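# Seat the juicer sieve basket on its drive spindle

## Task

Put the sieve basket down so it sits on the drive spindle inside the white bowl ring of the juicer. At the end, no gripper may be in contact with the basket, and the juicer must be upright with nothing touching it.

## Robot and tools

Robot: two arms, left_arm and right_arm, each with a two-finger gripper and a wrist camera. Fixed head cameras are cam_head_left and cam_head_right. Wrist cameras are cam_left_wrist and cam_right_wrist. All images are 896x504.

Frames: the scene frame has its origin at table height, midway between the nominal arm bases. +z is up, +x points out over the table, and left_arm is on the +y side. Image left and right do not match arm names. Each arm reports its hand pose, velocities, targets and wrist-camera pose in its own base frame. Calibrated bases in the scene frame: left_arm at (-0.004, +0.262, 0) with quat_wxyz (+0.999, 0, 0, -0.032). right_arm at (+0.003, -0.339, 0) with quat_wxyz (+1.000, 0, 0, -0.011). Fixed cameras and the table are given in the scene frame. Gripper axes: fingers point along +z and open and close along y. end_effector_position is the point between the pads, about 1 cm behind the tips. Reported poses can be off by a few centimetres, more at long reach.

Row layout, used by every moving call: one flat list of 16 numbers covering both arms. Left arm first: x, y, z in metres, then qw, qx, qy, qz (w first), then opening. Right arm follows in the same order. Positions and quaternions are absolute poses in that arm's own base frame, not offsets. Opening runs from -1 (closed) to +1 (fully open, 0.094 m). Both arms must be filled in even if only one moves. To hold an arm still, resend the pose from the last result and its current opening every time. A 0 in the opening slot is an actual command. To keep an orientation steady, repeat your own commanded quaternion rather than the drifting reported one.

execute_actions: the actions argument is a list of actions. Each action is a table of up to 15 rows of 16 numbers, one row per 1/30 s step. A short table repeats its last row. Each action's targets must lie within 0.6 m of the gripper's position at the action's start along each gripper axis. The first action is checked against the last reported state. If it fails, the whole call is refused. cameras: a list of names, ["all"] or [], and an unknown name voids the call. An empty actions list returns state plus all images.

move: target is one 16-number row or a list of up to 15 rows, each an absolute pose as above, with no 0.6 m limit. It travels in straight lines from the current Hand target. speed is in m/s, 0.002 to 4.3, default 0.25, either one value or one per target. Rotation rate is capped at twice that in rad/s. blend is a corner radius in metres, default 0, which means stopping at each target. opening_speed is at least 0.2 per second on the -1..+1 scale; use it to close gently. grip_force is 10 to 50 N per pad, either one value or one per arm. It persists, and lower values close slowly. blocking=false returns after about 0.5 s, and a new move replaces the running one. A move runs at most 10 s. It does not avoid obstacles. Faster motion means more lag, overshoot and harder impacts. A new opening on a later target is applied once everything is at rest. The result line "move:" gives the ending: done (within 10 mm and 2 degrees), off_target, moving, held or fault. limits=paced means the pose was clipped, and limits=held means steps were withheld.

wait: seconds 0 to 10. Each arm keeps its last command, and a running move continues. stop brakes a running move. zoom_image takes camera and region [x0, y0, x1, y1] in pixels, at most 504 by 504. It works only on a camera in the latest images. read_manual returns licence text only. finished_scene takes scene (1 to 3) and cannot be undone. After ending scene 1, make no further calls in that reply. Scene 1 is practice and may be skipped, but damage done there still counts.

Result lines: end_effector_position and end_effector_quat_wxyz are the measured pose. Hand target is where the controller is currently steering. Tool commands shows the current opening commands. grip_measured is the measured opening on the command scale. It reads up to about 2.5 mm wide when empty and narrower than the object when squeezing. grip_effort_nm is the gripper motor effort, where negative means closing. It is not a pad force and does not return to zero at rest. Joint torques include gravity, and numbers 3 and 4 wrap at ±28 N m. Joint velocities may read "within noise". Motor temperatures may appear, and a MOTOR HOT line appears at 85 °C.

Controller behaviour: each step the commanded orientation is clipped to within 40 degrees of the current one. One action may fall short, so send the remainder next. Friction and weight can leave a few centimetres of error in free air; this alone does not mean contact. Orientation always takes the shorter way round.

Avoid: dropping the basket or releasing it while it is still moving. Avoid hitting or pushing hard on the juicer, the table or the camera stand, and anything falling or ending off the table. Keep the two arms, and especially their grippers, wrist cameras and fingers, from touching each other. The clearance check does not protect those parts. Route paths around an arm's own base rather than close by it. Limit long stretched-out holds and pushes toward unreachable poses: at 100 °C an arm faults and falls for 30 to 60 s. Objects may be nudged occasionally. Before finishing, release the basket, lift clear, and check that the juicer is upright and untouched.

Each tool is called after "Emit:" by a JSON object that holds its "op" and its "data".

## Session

Park left, overview right.

Emit:
{"op": "move", "data": {"target": [0.40,0.30,0.32,0.34,0,0.94,0,1,0.33,0.20,0.40,0.34,0,0.94,0,0], "speed": 0.3, "cameras": ["cam_head_left","cam_head_right","cam_right_wrist"]}}

Scene clock: 4.60 s.
left_arm: end_effector_position=(+0.3876, +0.2925, +0.2976) grip_measured=+1.000 grip_effort_nm=0.01 end_effector_quat_wxyz=(+0.327, -0.013, +0.945, -0.012) | right_arm: end_effector_position=(+0.3365, +0.2002, +0.4031) grip_measured=+0.002 grip_effort_nm=-0.10 end_effector_quat_wxyz=(+0.344, +0.001, +0.939, +0.001)
Joint positions: left_arm=[0.813 1.312 1.275 -1.048 0.476 0.664 0.094] | right_arm=[0.73 1.054 1.333 -1.286 0.444 0.602 0.047]
Joint torques (N m): left_arm=[1.55 -9.58 15.71 0.69 0.53 0.06] | right_arm=[0.56 -5.54 9.21 1.24 0.4 0.06]
Motor temperatures (°C): left_arm=[25 33 34 25 24 26 27] | right_arm=[26 29 32 23 26 25 25]
Heat: left arm: hottest elbow 34 °C; right arm: hottest elbow 32 °C.
Hand target: left_arm +0.3990, +0.2991, +0.3198; +0.340, +0.000, +0.940, +0.000 | right_arm +0.3302, +0.1999, +0.4000; +0.340, +0.000, +0.940, +0.000
Off the commanded pose: left_arm 0.027 m, 3 deg | right_arm 0.007 m, 1 deg.
move: off_target (left_arm)
camera_calibration:
cam_right_wrist: T_world_to_cam=[[0.0271134, -0.998726, -0.0425531, 0.219371], [-0.977386, -0.0175552, -0.210735, 0.466803], [0.209719, 0.0473045, -0.976617, 0.430302], [0, 0, 0, 1]] pos_world=[0.360056, 0.206931, 0.527947]
Images, in order (width x height): cam_head_left 896x504, cam_head_right 896x504, cam_right_wrist 896x504.

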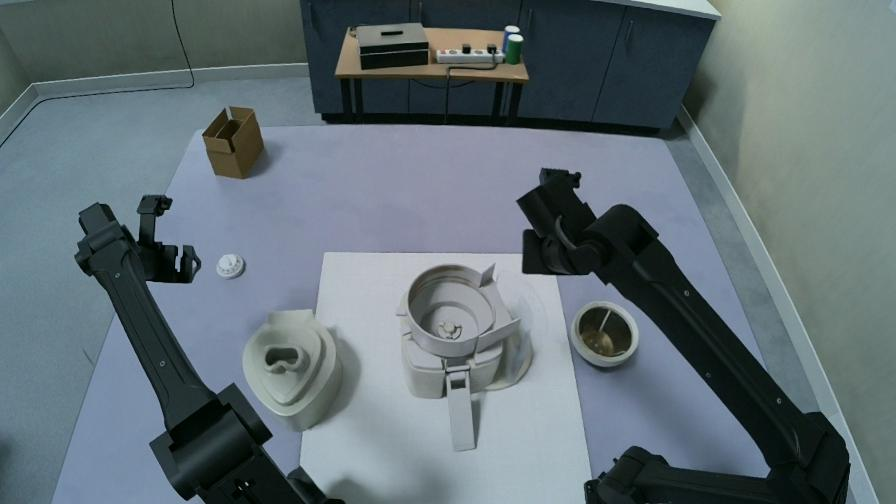

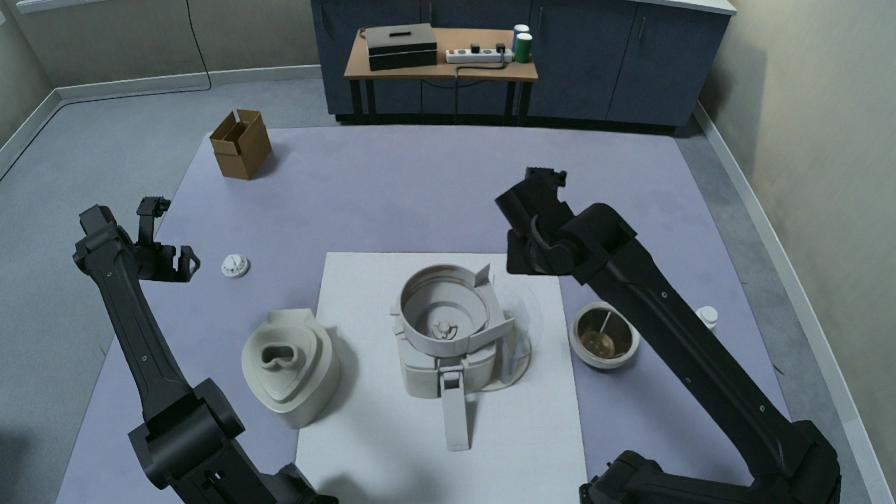

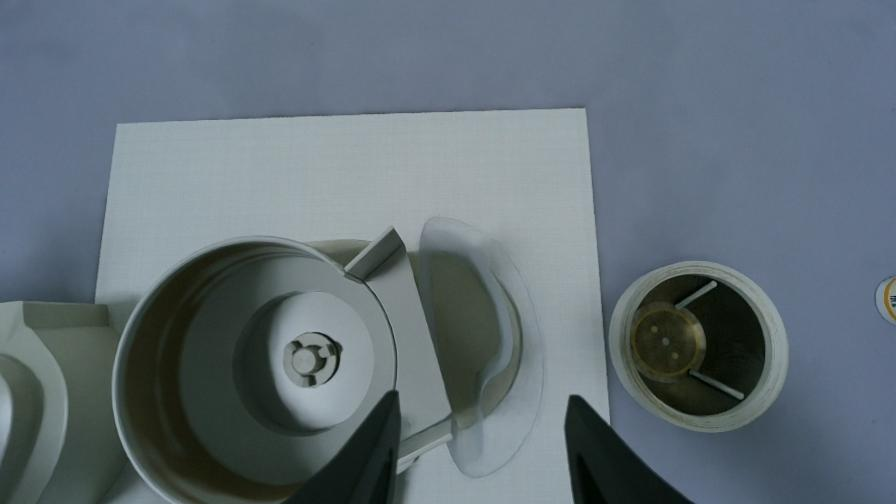

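Emit:
{"op": "zoom_image", "data": {"camera": "cam_right_wrist", "region": [230, 290, 400, 440]}}

Emit:
{"op": "zoom_image", "data": {"camera": "cam_right_wrist", "region": [600, 250, 800, 440]}}

Emit:
{"op": "zoom_image", "data": {"camera": "cam_head_left", "region": [380, 240, 520, 370]}}

Emit:
{"op": "zoom_image", "data": {"camera": "cam_head_right", "region": [380, 240, 520, 370]}}

Emit:
{"op": "move", "data": {"target": [0.40,0.30,0.32,0.34,0,0.94,0,1,0.358,-0.076,0.20,0,0,1,0,0], "speed": 0.3, "cameras": ["cam_head_left","cam_right_wrist"]}}

Scaled by 2.965 from the camera's 896x504 image, which has a finer 1280x720 frame.

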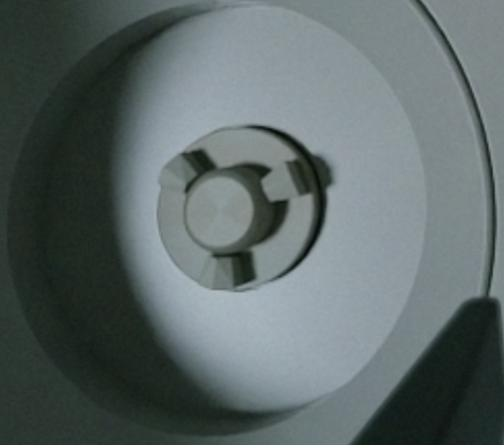

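Scaled by 2.520 from the camera's 896x504 image, which has a finer 1280x720 frame.

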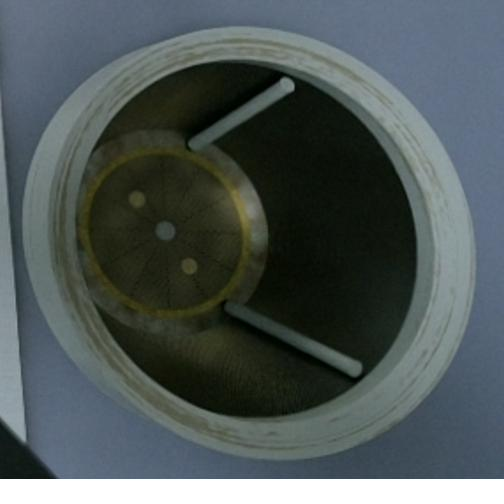

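Scaled by 3.600 from the camera's 896x504 image, which has a finer 1280x720 frame.

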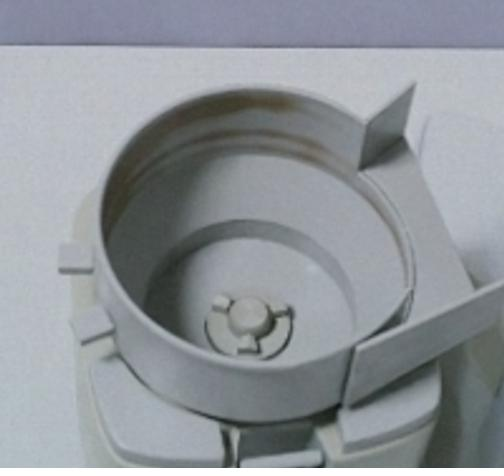

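Scaled by 3.600 from the camera's 896x504 image, which has a finer 1280x720 frame.

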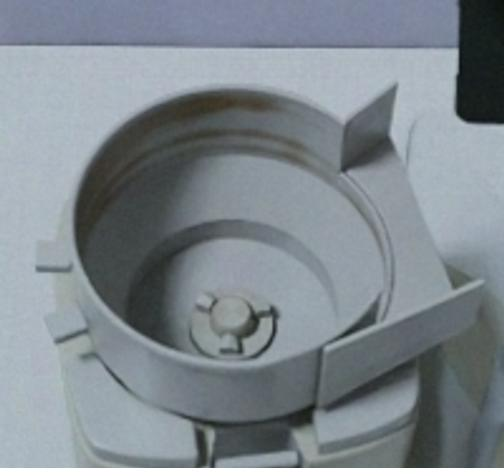

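Scene clock: 20.20 s.
left_arm: end_effector_position=(+0.3876, +0.2925, +0.2976) grip_measured=+1.000 grip_effort_nm=0.01 end_effector_quat_wxyz=(+0.327, -0.013, +0.945, -0.012) | right_arm: end_effector_position=(+0.3569, -0.0731, +0.1926) grip_measured=+0.002 grip_effort_nm=-0.09 end_effector_quat_wxyz=(-0.003, +0.003, +1.000, +0.002)
Joint positions: left_arm=[0.813 1.312 1.275 -1.048 0.476 0.665 0.094] | right_arm=[-0.202 1.314 1.121 -1.385 -0.002 -0.196 0.047]
Joint torques (N m): left_arm=[1.49 -9.52 15.76 0.91 0.44 0.07] | right_arm=[-0.73 -8.64 10.5 0.23 0.09 -0.2]
Motor temperatures (°C): left_arm=[25 34 43 25 24 26 27] | right_arm=[26 29 34 23 26 25 25]
Heat: left arm: hottest elbow 43 °C; right arm: hottest elbow 34 °C.
Hand target: left_arm +0.3991, +0.2991, +0.3198; +0.340, +0.000, +0.940, +0.000 | right_arm +0.3579, -0.0759, +0.1999; +0.000, +0.000, +1.000, +0.000
Off the commanded pose: left_arm 0.027 m, 3 deg | right_arm 0.008 m, 1 deg.
move: off_target (left_arm)
camera_calibration:
cam_right_wrist: T_world_to_cam=[[-0.0100085, -0.998572, -0.052476, -0.0478416], [-0.878948, -0.0162385, 0.476641, 0.270153], [-0.476813, 0.0508941, -0.87753, 0.459589], [0, 0, 0, 1]] pos_world=[0.45611, -0.0667768, 0.272027]
Images, in order (width x height): cam_head_left 896x504, cam_right_wrist 896x504.

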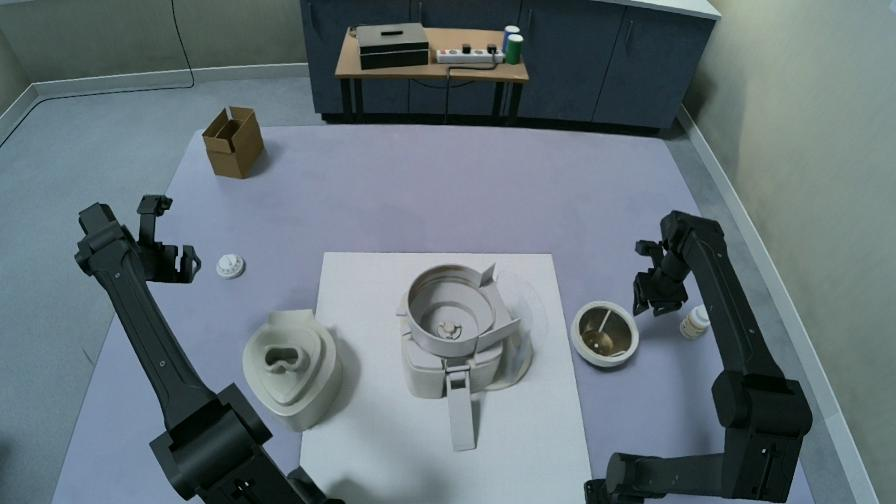

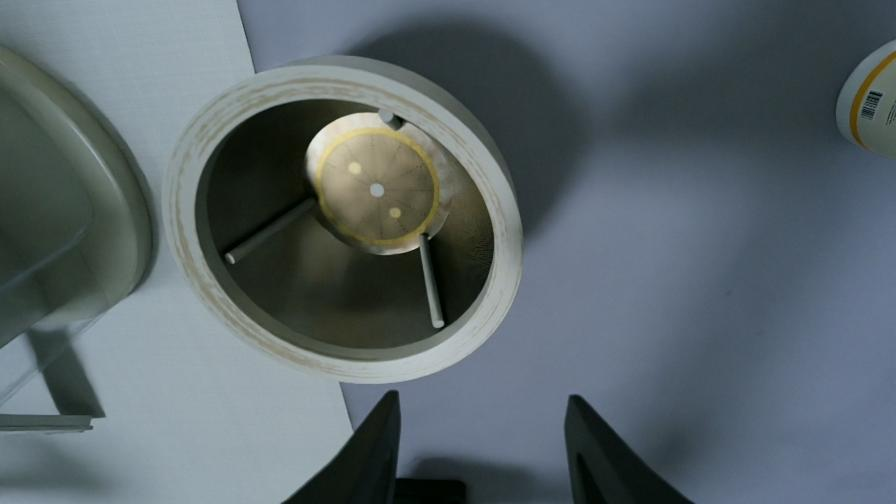

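Emit:
{"op": "move", "data": {"target": [0.40,0.30,0.32,0.34,0,0.94,0,1,0.365,-0.092,0.155,0,0,1,0,0], "speed": 0.2, "cameras": ["cam_right_wrist"]}}

Scene clock: 40.73 s.
left_arm: end_effector_position=(+0.3876, +0.2925, +0.2976) grip_measured=+1.000 grip_effort_nm=0.01 end_effector_quat_wxyz=(+0.327, -0.013, +0.945, -0.012) | right_arm: end_effector_position=(+0.3649, -0.0874, +0.1580) grip_measured=+0.002 grip_effort_nm=-0.10 end_effector_quat_wxyz=(-0.003, +0.001, +1.000, +0.001)
Joint positions: left_arm=[0.813 1.312 1.275 -1.048 0.476 0.665 0.094] | right_arm=[-0.235 1.364 1.074 -1.287 -0.002 -0.234 0.047]
Joint torques (N m): left_arm=[0.62 -10.29 15.79 0.81 0.46 0.07] | right_arm=[-1.32 -8.06 8.47 1.32 0.05 -0.14]
Motor temperatures (°C): left_arm=[25 35 52 25 24 26 27] | right_arm=[26 29 37 23 26 25 25]
Heat: left arm: hottest elbow 52 °C; right arm: hottest elbow 37 °C.
Hand target: left_arm +0.3991, +0.2991, +0.3198; +0.340, +0.000, +0.940, +0.000 | right_arm +0.3650, -0.0920, +0.1551; +0.000, +0.000, +1.000, +0.000
Off the commanded pose: left_arm 0.027 m, 3 deg | right_arm 0.005 m, 0 deg.
move: off_target (left_arm)
camera_calibration:
cam_right_wrist: T_world_to_cam=[[-0.00496286, -0.998658, -0.0515534, -0.0659067], [-0.879738, -0.0201505, 0.475031, 0.293604], [-0.475432, 0.047711, -0.878458, 0.433141], [0, 0, 0, 1]] pos_world=[0.463897, -0.0805676, 0.237628]
Images, in order (width x height): cam_right_wrist 896x504.

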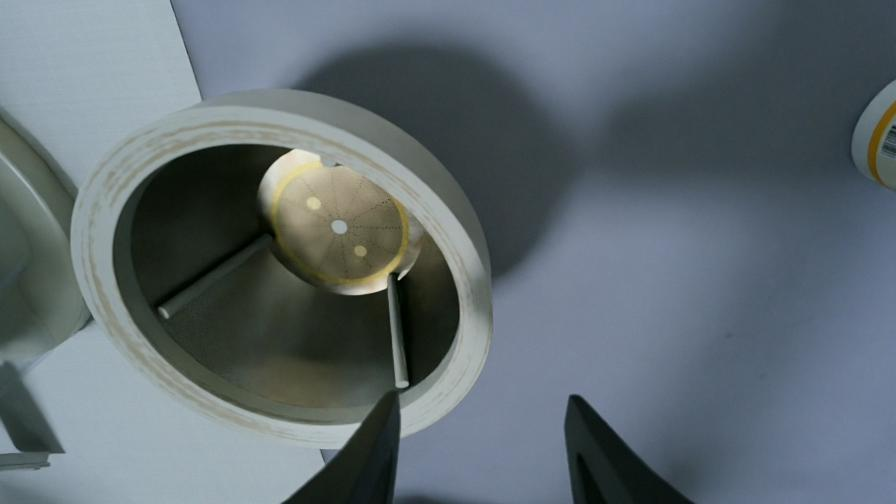

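Emit:
{"op": "move", "data": {"target": [0.40,0.30,0.32,0.34,0,0.94,0,1,0.365,-0.092,0.093,0,0,1,0,0], "speed": 0.12, "cameras": ["cam_right_wrist"]}}

Scene clock: 48.53 s.
left_arm: end_effector_position=(+0.3876, +0.2925, +0.2976) grip_measured=+1.000 grip_effort_nm=0.01 end_effector_quat_wxyz=(+0.327, -0.013, +0.945, -0.012) | right_arm: end_effector_position=(+0.3656, -0.0876, +0.0969) grip_measured=+0.002 grip_effort_nm=-0.10 end_effector_quat_wxyz=(-0.001, +0.000, +1.000, +0.001)
Joint positions: left_arm=[0.813 1.312 1.275 -1.048 0.476 0.665 0.094] | right_arm=[-0.235 1.427 0.965 -1.112 -0.002 -0.234 0.047]
Joint torques (N m): left_arm=[0.79 -9.29 15.8 0.87 0.43 0.02] | right_arm=[-1.73 -8.53 7.72 1.29 0.06 -0.19]
Heat: left arm: hottest elbow 54 °C; right arm: hottest elbow 37 °C.
Hand target: left_arm +0.3991, +0.2991, +0.3198; +0.340, +0.000, +0.940, +0.000 | right_arm +0.3649, -0.0919, +0.0930; +0.000, +0.000, +1.000, +0.000
Off the commanded pose: left_arm 0.027 m, 3 deg | right_arm 0.006 m, 0 deg.
move: off_target (left_arm)
camera_calibration:
cam_right_wrist: T_world_to_cam=[[-0.00440767, -0.998689, -0.0510025, -0.0694994], [-0.880963, -0.0202551, 0.472752, 0.324017], [-0.473165, 0.0470151, -0.879718, 0.379047], [0, 0, 0, 1]] pos_world=[0.464492, -0.0806662, 0.176731]
Images, in order (width x height): cam_right_wrist 896x504.

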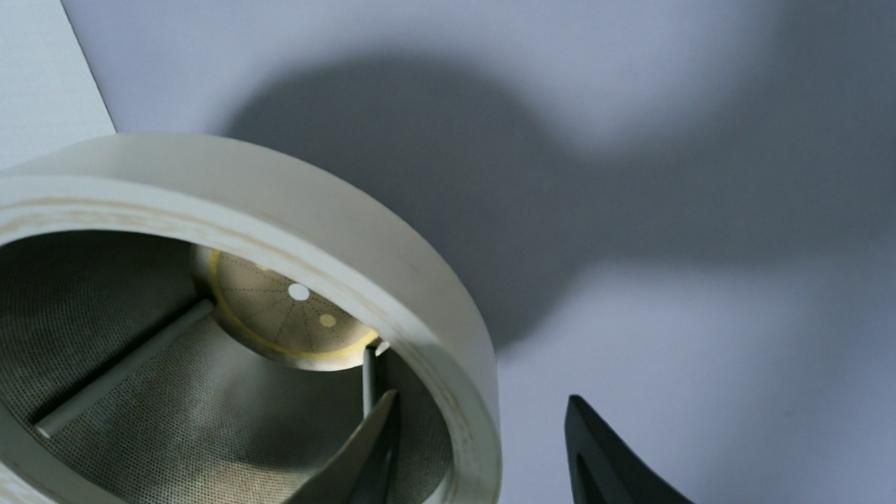

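Emit:
{"op": "move", "data": {"target": [0.40,0.30,0.32,0.34,0,0.94,0,1,0.365,-0.092,0.093,0,0,1,0,-0.85], "opening_speed": 0.6, "cameras": ["cam_right_wrist"]}}

Emit:
{"op": "move", "data": {"target": [0.40,0.30,0.32,0.34,0,0.94,0,1,0.367,-0.085,0.305,0,0,0.997,0.07,-0.85], "speed": 0.15, "cameras": ["cam_right_wrist","cam_head_left","cam_head_right"]}}

Scene clock: 54.47 s.
left_arm: end_effector_position=(+0.3876, +0.2925, +0.2976) grip_measured=+1.000 grip_effort_nm=0.01 end_effector_quat_wxyz=(+0.327, -0.013, +0.945, -0.012) | right_arm: end_effector_position=(+0.3657, -0.0873, +0.0969) grip_measured=-0.736 grip_effort_nm=-0.99 end_effector_quat_wxyz=(-0.001, -0.002, +1.000, +0.002)
Joint positions: left_arm=[0.813 1.312 1.275 -1.048 0.476 0.665 0.094] | right_arm=[-0.235 1.427 0.965 -1.112 -0.004 -0.239 0.012]
Joint torques (N m): left_arm=[1.38 -10.64 15.8 0.73 0.48 0.1] | right_arm=[-1.44 -8.82 7.73 1.31 0.14 -0.17]
Motor temperatures (°C): left_arm=[25 35 55 25 24 26 27] | right_arm=[26 30 37 23 26 25 25]
Heat: left arm: hottest elbow 55 °C; right arm: hottest elbow 37 °C.
Hand target: left_arm +0.3991, +0.2991, +0.3198; +0.340, +0.000, +0.940, +0.000 | right_arm +0.3649, -0.0919, +0.0930; +0.000, +0.000, +1.000, +0.000
Off the commanded pose: left_arm 0.027 m, 3 deg | right_arm 0.006 m, 0 deg.
move: off_target (left_arm)
camera_calibration:
cam_right_wrist: T_world_to_cam=[[0.000872891, -0.998603, -0.0528284, -0.0709121], [-0.881047, -0.0257573, 0.472327, 0.323645], [-0.473028, 0.046132, -0.879839, 0.378987], [0, 0, 0, 1]] pos_world=[0.46448, -0.0799603, 0.176835]
Images, in order (width x height): cam_right_wrist 896x504.

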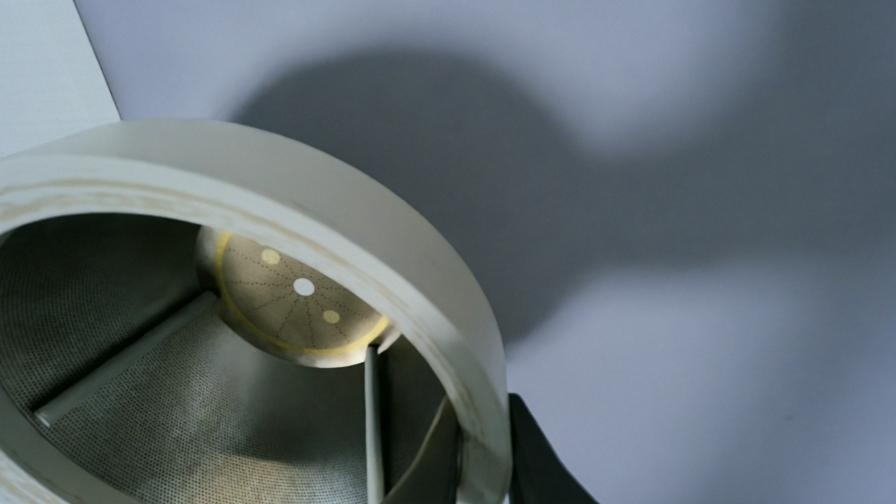

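Scene clock: 56.60 s.
left_arm: end_effector_position=(+0.3876, +0.2925, +0.2976) grip_measured=+1.000 grip_effort_nm=0.01 end_effector_quat_wxyz=(+0.327, -0.013, +0.945, -0.012) | right_arm: end_effector_position=(+0.3533, -0.0774, +0.2747) grip_measured=-0.741 grip_effort_nm=-1.03 end_effector_quat_wxyz=(-0.033, +0.002, +0.997, +0.075)
Joint positions: left_arm=[0.813 1.312 1.275 -1.048 0.476 0.665 0.094] | right_arm=[-0.275 1.35 1.363 -1.69 -0.126 -0.278 0.012]
Joint torques (N m): left_arm=[1.67 -9.47 15.6 0.9 0.49 0.08] | right_arm=[-2.02 -8.76 15.69 0.08 -0.41 -0.21]
Motor temperatures (°C): left_arm=[25 35 56 25 24 26 27] | right_arm=[26 30 37 23 26 25 25]
Heat: left arm: hottest elbow 56 °C; right arm: hottest elbow 37 °C.
Hand target: left_arm +0.3991, +0.2991, +0.3198; +0.340, +0.000, +0.940, +0.000 | right_arm +0.3651, -0.0845, +0.3044; +0.000, +0.000, +0.998, +0.069
Off the commanded pose: left_arm 0.027 m, 3 deg | right_arm 0.034 m, 4 deg.
move: off_target (left_arm, right_arm)
camera_calibration:
cam_right_wrist: T_world_to_cam=[[-0.0161265, -0.980268, -0.197014, -0.00468205], [-0.849055, -0.0906363, 0.520471, 0.19939], [-0.528058, 0.175669, -0.83084, 0.545158], [0, 0, 0, 1]] pos_world=[0.457093, -0.082285, 0.348239]
Images, in order (width x height): cam_head_left 896x504, cam_head_right 896x504, cam_right_wrist 896x504.

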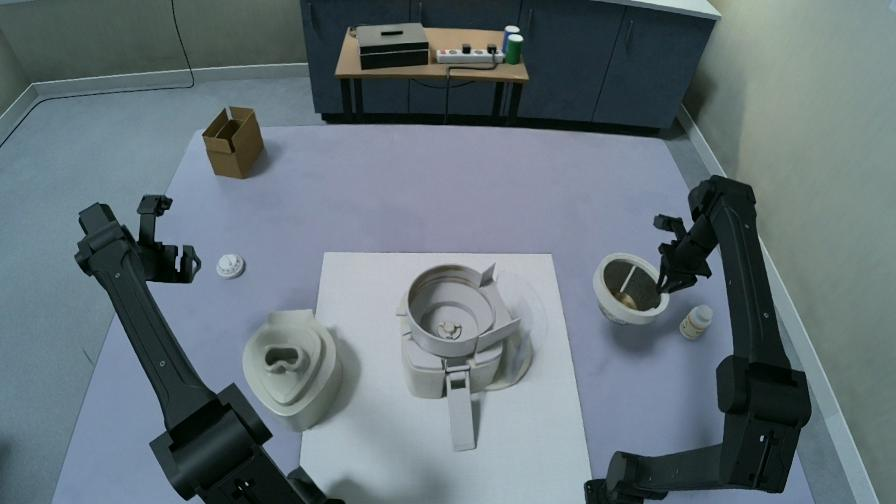

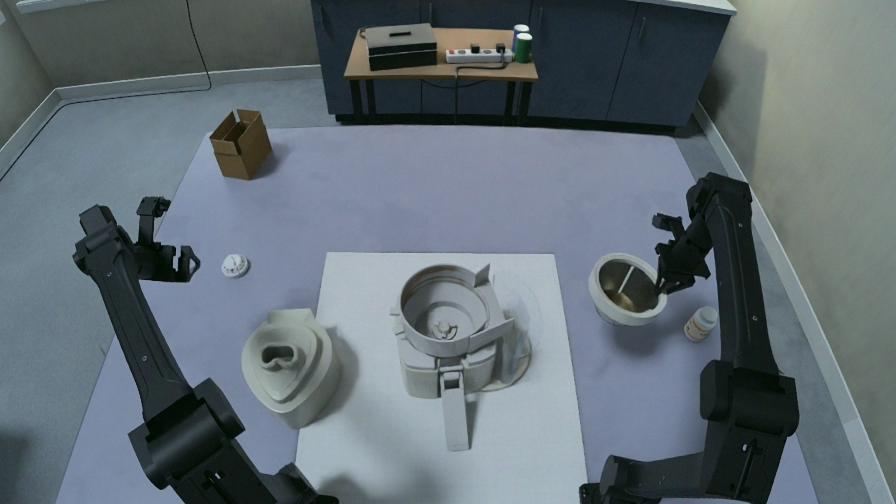

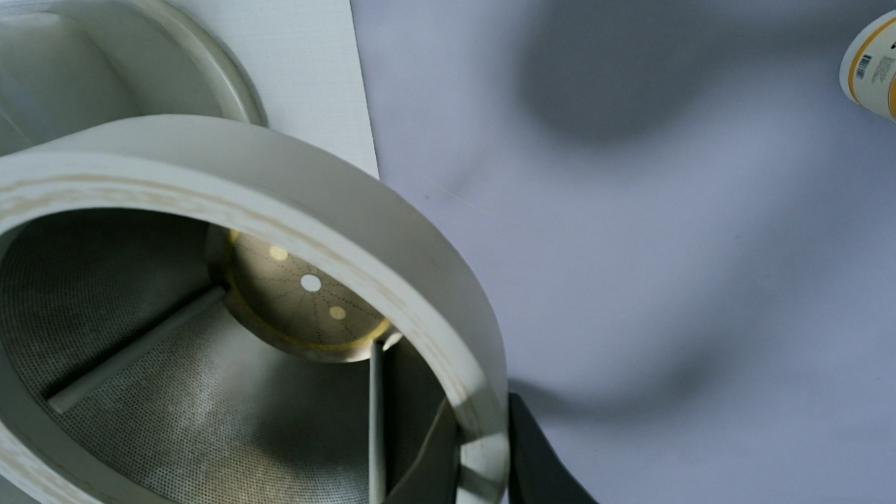

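Emit:
{"op": "move", "data": {"target": [[0.40,0.30,0.32,0.34,0,0.94,0,1,0.365,-0.075,0.39,0.125,0.0046,0.9897,0.07,-0.85],[0.40,0.30,0.32,0.34,0,0.94,0,1,0.346,0.26,0.39,0.125,0.0046,0.9897,0.07,-0.85]], "speed": 0.22, "blend": 0.02, "cameras": ["cam_head_left","cam_head_right"]}}

Scene clock: 67.80 s.
left_arm: end_effector_position=(+0.3876, +0.2925, +0.2976) grip_measured=+1.000 grip_effort_nm=0.01 end_effector_quat_wxyz=(+0.327, -0.013, +0.945, -0.012) | right_arm: end_effector_position=(+0.3342, +0.2476, +0.3528) grip_measured=-0.741 grip_effort_nm=-1.03 end_effector_quat_wxyz=(+0.088, +0.000, +0.995, +0.041)
Joint positions: left_arm=[0.813 1.312 1.275 -1.048 0.476 0.665 0.094] | right_arm=[0.656 1.326 1.541 -1.596 0.043 0.652 0.012]
Joint torques (N m): left_arm=[1.49 -9.7 15.79 1.01 0.5 0.07] | right_arm=[0.21 -9.11 16.53 1.52 0.12 0.02]
Motor temperatures (°C): left_arm=[25 35 58 25 24 26 27] | right_arm=[26 30 41 23 26 25 26]
Heat: left arm: hottest elbow 58 °C; right arm: hottest elbow 41 °C.
Hand target: left_arm +0.3991, +0.2991, +0.3198; +0.340, +0.000, +0.940, +0.000 | right_arm +0.3437, +0.2583, +0.3894; +0.125, +0.004, +0.990, +0.071
Off the commanded pose: left_arm 0.027 m, 3 deg | right_arm 0.041 m, 5 deg.
move: off_target (left_arm, right_arm)
Images, in order (width x height): cam_head_left 896x504, cam_head_right 896x504.

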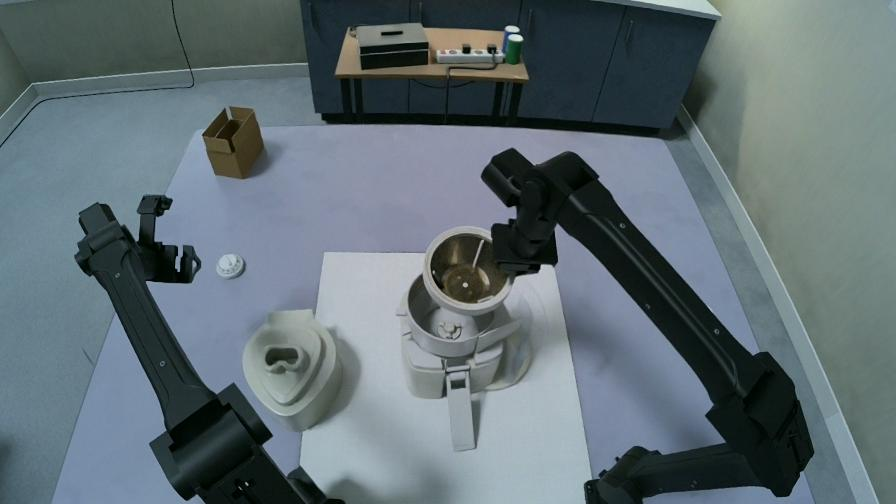

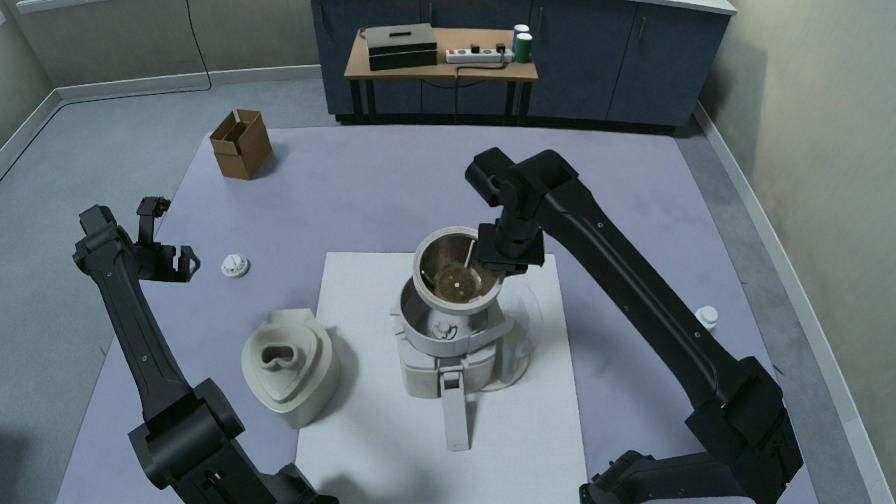

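Emit:
{"op": "move", "data": {"target": [[0.40,0.30,0.32,0.34,0,0.94,0,1,0.346,0.275,0.36,0.05,0.003,0.997,0.06,-0.85],[0.40,0.30,0.32,0.34,0,0.94,0,1,0.347,0.276,0.29,0.0,0.0,0.997,0.06,-0.85]], "speed": 0.15, "blend": 0.01, "cameras": ["cam_head_left","cam_head_right","cam_right_wrist"]}}

Emit:
{"op": "zoom_image", "data": {"camera": "cam_head_left", "region": [380, 240, 520, 370]}}

Emit:
{"op": "zoom_image", "data": {"camera": "cam_head_right", "region": [380, 240, 520, 370]}}

Scene clock: 76.60 s.
left_arm: end_effector_position=(+0.3876, +0.2925, +0.2976) grip_measured=+1.000 grip_effort_nm=0.01 end_effector_quat_wxyz=(+0.327, -0.013, +0.945, -0.012) | right_arm: end_effector_position=(+0.3422, +0.2776, +0.2855) grip_measured=-0.741 grip_effort_nm=-1.03 end_effector_quat_wxyz=(-0.010, +0.001, +0.999, +0.050)
Joint positions: left_arm=[0.813 1.312 1.275 -1.048 0.476 0.665 0.094] | right_arm=[0.647 1.461 1.508 -1.574 -0.091 0.651 0.012]
Joint torques (N m): left_arm=[1.61 -9.88 15.57 0.83 0.45 0.05] | right_arm=[-1.38 -11.05 9.66 1.59 -0.25 -0.18]
Motor temperatures (°C): left_arm=[25 35 60 25 24 26 27] | right_arm=[26 30 45 23 26 25 26]
Heat: left arm: hottest elbow 60 °C; right arm: hottest elbow 45 °C.
Hand target: left_arm +0.3991, +0.2991, +0.3198; +0.340, +0.000, +0.940, +0.000 | right_arm +0.3469, +0.2760, +0.2900; +0.000, +0.000, +0.998, +0.060
Off the commanded pose: left_arm 0.027 m, 3 deg | right_arm 0.007 m, 2 deg.
move: off_target (left_arm)
camera_calibration:
cam_right_wrist: T_world_to_cam=[[-0.00757555, -0.989096, -0.147074, 0.330565], [-0.873117, -0.065153, 0.483137, 0.228355], [-0.487452, 0.132073, -0.863103, 0.493247], [0, 0, 0, 1]] pos_world=[0.442319, 0.276694, 0.364013]
Images, in order (width x height): cam_head_left 896x504, cam_head_right 896x504, cam_right_wrist 896x504.

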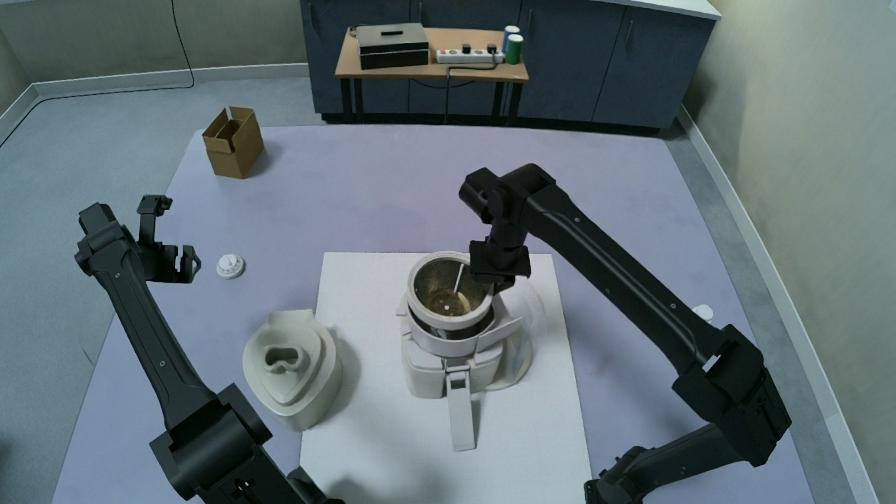

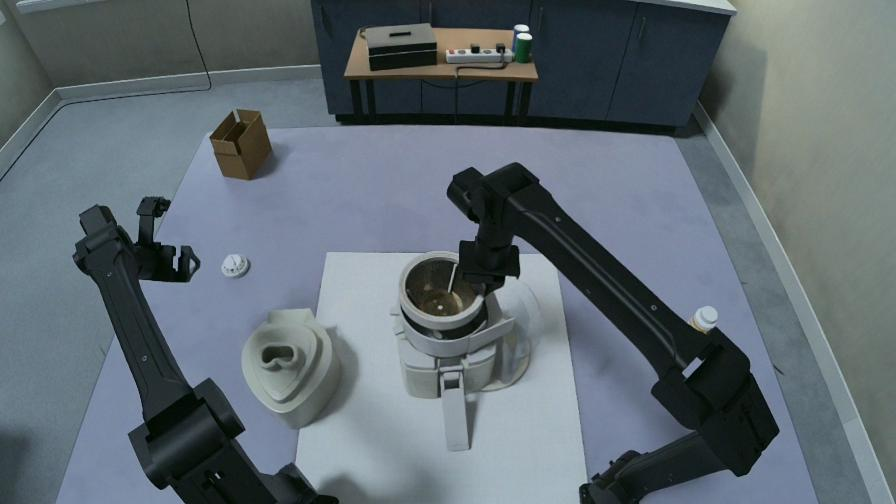

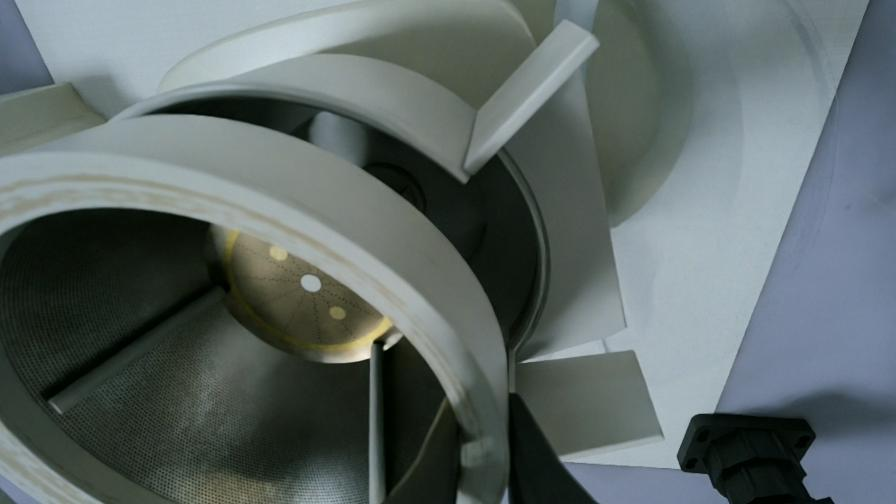

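Scaled by 3.600 from the camera's 896x504 image, which has a finer 1280x720 frame.

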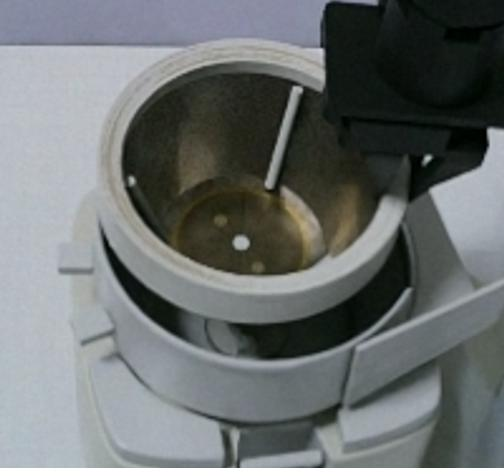

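Scaled by 3.600 from the camera's 896x504 image, which has a finer 1280x720 frame.

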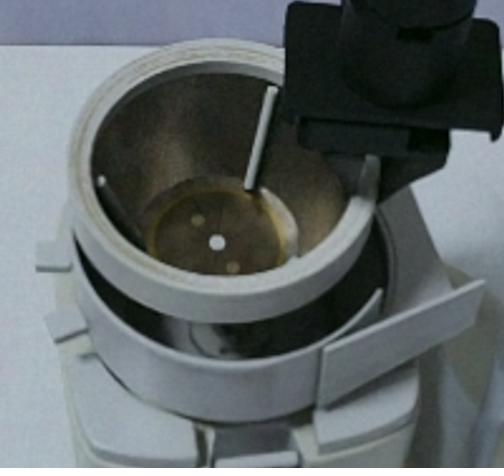

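Emit:
{"op": "move", "data": {"target": [[0.40,0.30,0.32,0.34,0,0.94,0,1,0.344,0.264,0.288,0.0,0.0,0.997,0.06,-0.85],[0.40,0.30,0.32,0.34,0,0.94,0,1,0.344,0.265,0.245,0.0,0.0,0.997,0.06,-0.85]], "speed": 0.08, "blend": 0.005, "cameras": ["cam_head_left","cam_head_right"]}}

Emit:
{"op": "zoom_image", "data": {"camera": "cam_head_left", "region": [380, 240, 520, 370]}}

Emit:
{"op": "zoom_image", "data": {"camera": "cam_head_right", "region": [380, 240, 520, 370]}}

Scene clock: 89.93 s.
left_arm: end_effector_position=(+0.3876, +0.2925, +0.2976) grip_measured=+1.000 grip_effort_nm=0.01 end_effector_quat_wxyz=(+0.327, -0.013, +0.945, -0.012) | right_arm: end_effector_position=(+0.3411, +0.2681, +0.2341) grip_measured=-0.741 grip_effort_nm=-1.03 end_effector_quat_wxyz=(-0.017, +0.000, +0.999, +0.046)
Joint positions: left_arm=[0.813 1.312 1.275 -1.048 0.476 0.665 0.094] | right_arm=[0.63 1.457 1.37 -1.456 -0.093 0.632 0.012]
Joint torques (N m): left_arm=[1.38 -10.23 15.54 0.81 0.53 0.04] | right_arm=[-1.73 -12.4 9.24 1.61 -0.17 -0.19]
Motor temperatures (°C): left_arm=[25 35 61 25 24 26 27] | right_arm=[26 30 44 23 26 25 26]
Heat: left arm: hottest elbow 61 °C; right arm: hottest elbow 44 °C.
Hand target: left_arm +0.3991, +0.2991, +0.3198; +0.340, +0.000, +0.940, +0.000 | right_arm +0.3439, +0.2650, +0.2450; +0.000, +0.000, +0.998, +0.060
Off the commanded pose: left_arm 0.027 m, 3 deg | right_arm 0.012 m, 3 deg.
move: off_target (left_arm, right_arm)
Images, in order (width x height): cam_head_left 896x504, cam_head_right 896x504.

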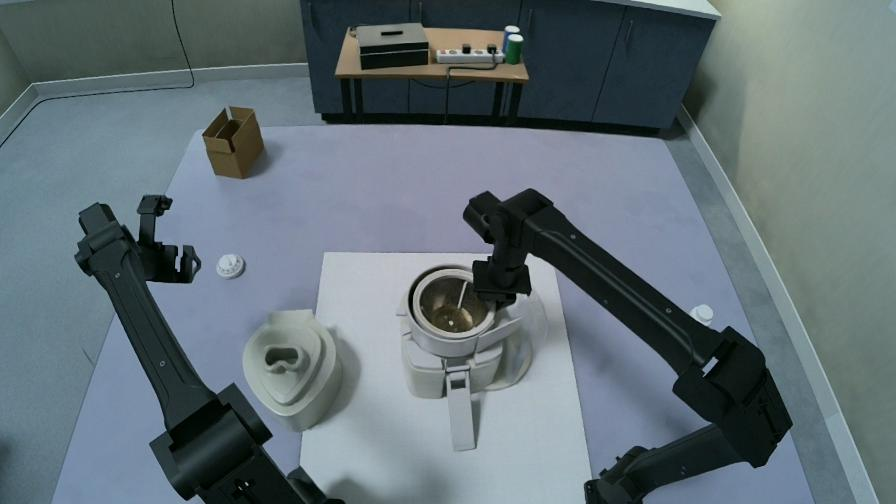

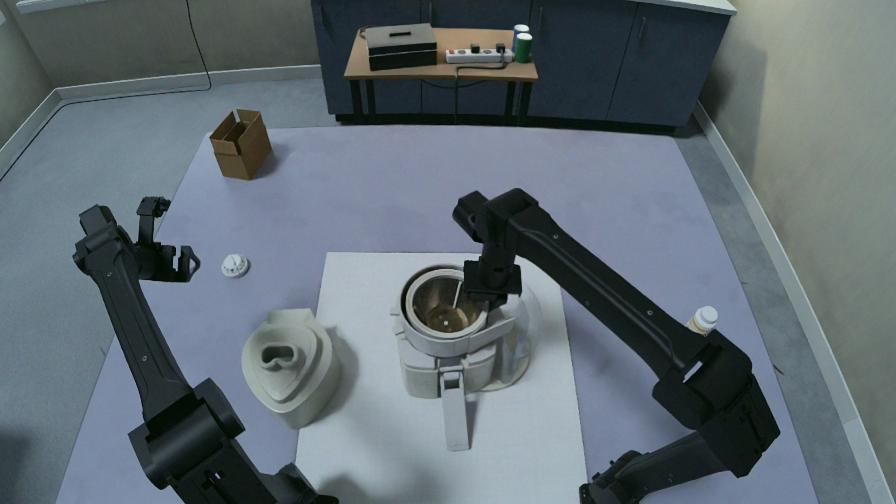

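Scaled by 3.600 from the camera's 896x504 image, which has a finer 1280x720 frame.

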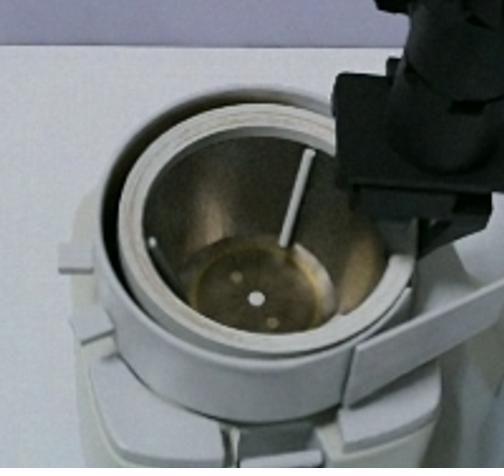

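Scaled by 3.600 from the camera's 896x504 image, which has a finer 1280x720 frame.

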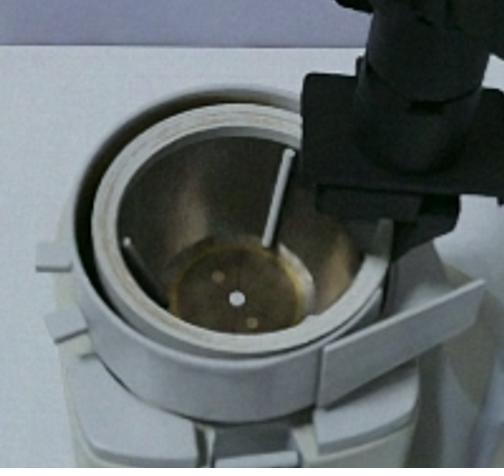

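Emit:
{"op": "move", "data": {"target": [0.40,0.30,0.32,0.34,0,0.94,0,1,0.344,0.266,0.218,0.0,0.0,0.997,0.06,-0.85], "speed": 0.05, "cameras": ["cam_head_left","cam_head_right"]}}

Emit:
{"op": "zoom_image", "data": {"camera": "cam_head_right", "region": [380, 240, 520, 370]}}

Scene clock: 97.17 s.
left_arm: end_effector_position=(+0.3876, +0.2925, +0.2976) grip_measured=+1.000 grip_effort_nm=0.01 end_effector_quat_wxyz=(+0.327, -0.013, +0.945, -0.012) | right_arm: end_effector_position=(+0.3413, +0.2688, +0.2196) grip_measured=-0.741 grip_effort_nm=-1.03 end_effector_quat_wxyz=(-0.007, +0.000, +0.998, +0.055)
Joint positions: left_arm=[0.813 1.312 1.275 -1.048 0.476 0.665 0.094] | right_arm=[0.63 1.446 1.319 -1.39 -0.096 0.632 0.012]
Joint torques (N m): left_arm=[1.26 -9.7 15.6 0.65 0.45 0.04] | right_arm=[-1.55 -10.46 8.35 1.73 -0.06 -0.16]
Motor temperatures (°C): left_arm=[25 35 62 25 24 26 27] | right_arm=[26 30 43 23 26 25 26]
Heat: left arm: hottest elbow 62 °C; right arm: hottest elbow 43 °C.
Hand target: left_arm +0.3991, +0.2991, +0.3198; +0.340, +0.000, +0.940, +0.000 | right_arm +0.3440, +0.2660, +0.2180; +0.000, +0.000, +0.998, +0.060
Off the commanded pose: left_arm 0.027 m, 3 deg | right_arm 0.004 m, 1 deg.
move: off_target (left_arm)
Images, in order (width x height): cam_head_left 896x504, cam_head_right 896x504.

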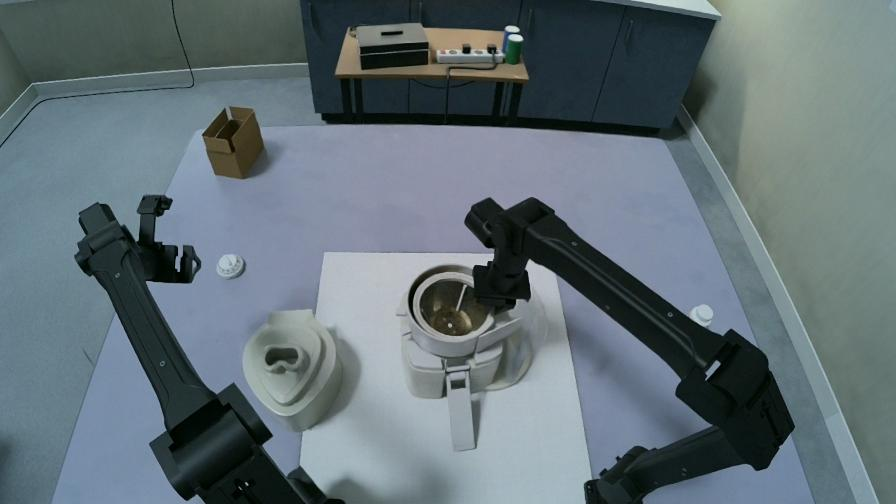

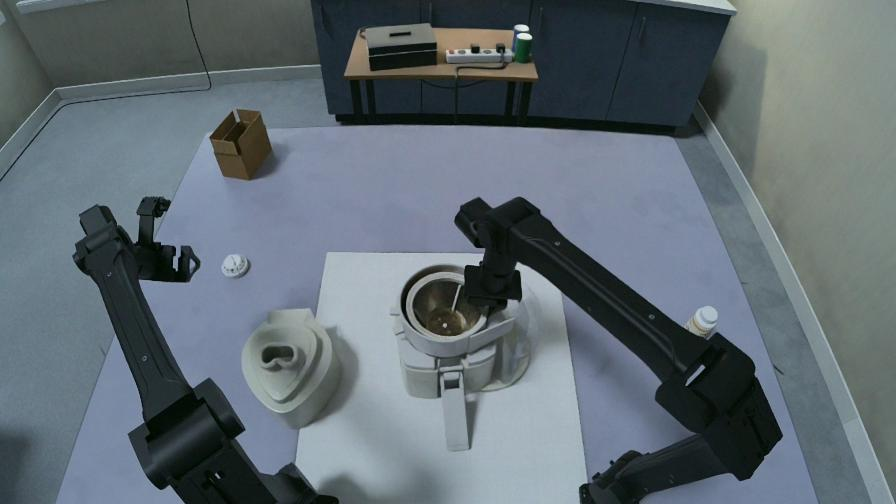

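Scaled by 3.600 from the camera's 896x504 image, which has a finer 1280x720 frame.

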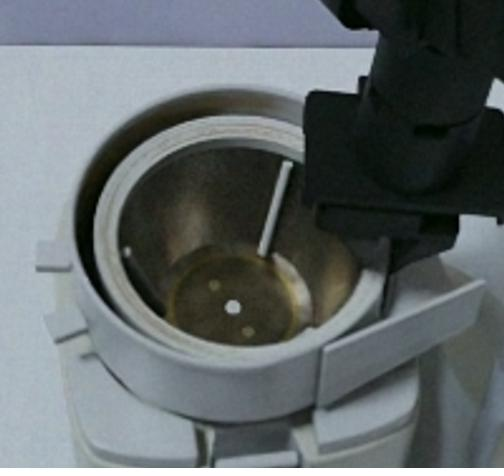

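Emit:
{"op": "move", "data": {"target": [0.40,0.30,0.32,0.34,0,0.94,0,1,0.343,0.267,0.203,0.0,0.0,0.997,0.05,-0.85], "speed": 0.05, "cameras": ["cam_head_left","cam_head_right"]}}

Emit:
{"op": "zoom_image", "data": {"camera": "cam_head_right", "region": [380, 240, 520, 370]}}

Emit:
{"op": "zoom_image", "data": {"camera": "cam_head_left", "region": [380, 240, 520, 370]}}

Scene clock: 104.03 s.
left_arm: end_effector_position=(+0.3876, +0.2925, +0.2976) grip_measured=+1.000 grip_effort_nm=0.01 end_effector_quat_wxyz=(+0.327, -0.013, +0.945, -0.012) | right_arm: end_effector_position=(+0.3415, +0.2677, +0.2182) grip_measured=-0.741 grip_effort_nm=-1.03 end_effector_quat_wxyz=(+0.002, +0.000, +0.998, +0.057)
Joint positions: left_arm=[0.813 1.312 1.275 -1.048 0.476 0.665 0.094] | right_arm=[0.63 1.435 1.303 -1.37 -0.09 0.632 0.012]
Joint torques (N m): left_arm=[1.9 -9 15.79 0.76 0.5 0.06] | right_arm=[-0.79 -9.17 7.53 1.92 0.36 -0.07]
Motor temperatures (°C): left_arm=[25 35 63 25 24 26 27] | right_arm=[26 30 42 23 26 25 27]
Heat: left arm: hottest elbow 63 °C; right arm: hottest elbow 42 °C.
Hand target: left_arm +0.3991, +0.2991, +0.3198; +0.340, +0.000, +0.940, +0.000 | right_arm +0.3427, +0.2669, +0.2033; +0.000, +0.000, +0.999, +0.050
Off the commanded pose: left_arm 0.027 m, 3 deg | right_arm 0.015 m, 1 deg.
move: off_target (left_arm, right_arm)
Images, in order (width x height): cam_head_left 896x504, cam_head_right 896x504.

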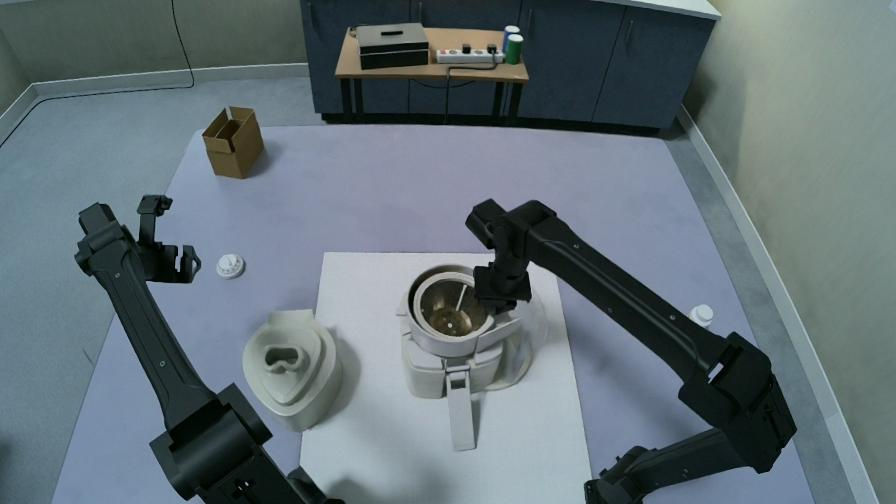

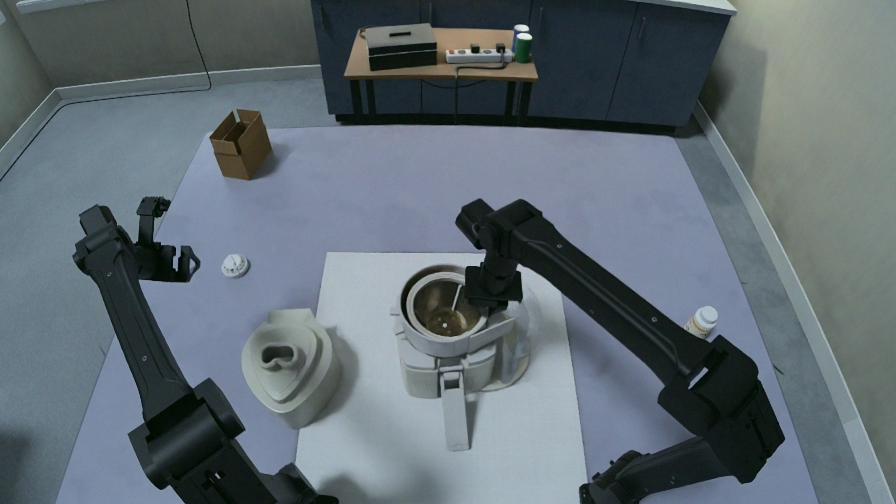

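Scaled by 3.600 from the camera's 896x504 image, which has a finer 1280x720 frame.

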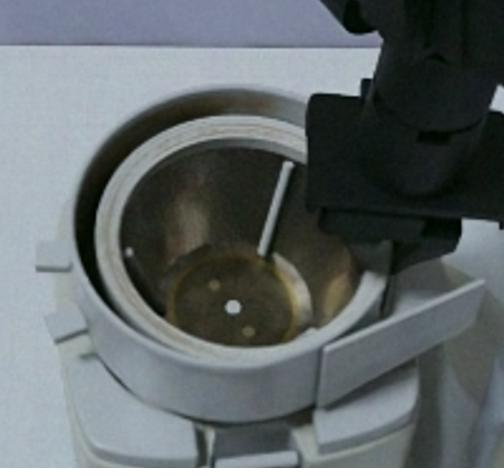

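Scaled by 3.600 from the camera's 896x504 image, which has a finer 1280x720 frame.

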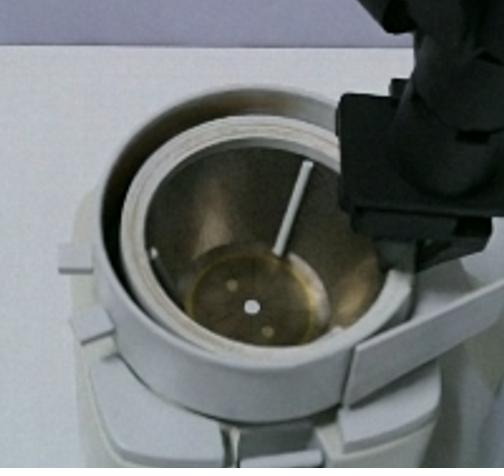

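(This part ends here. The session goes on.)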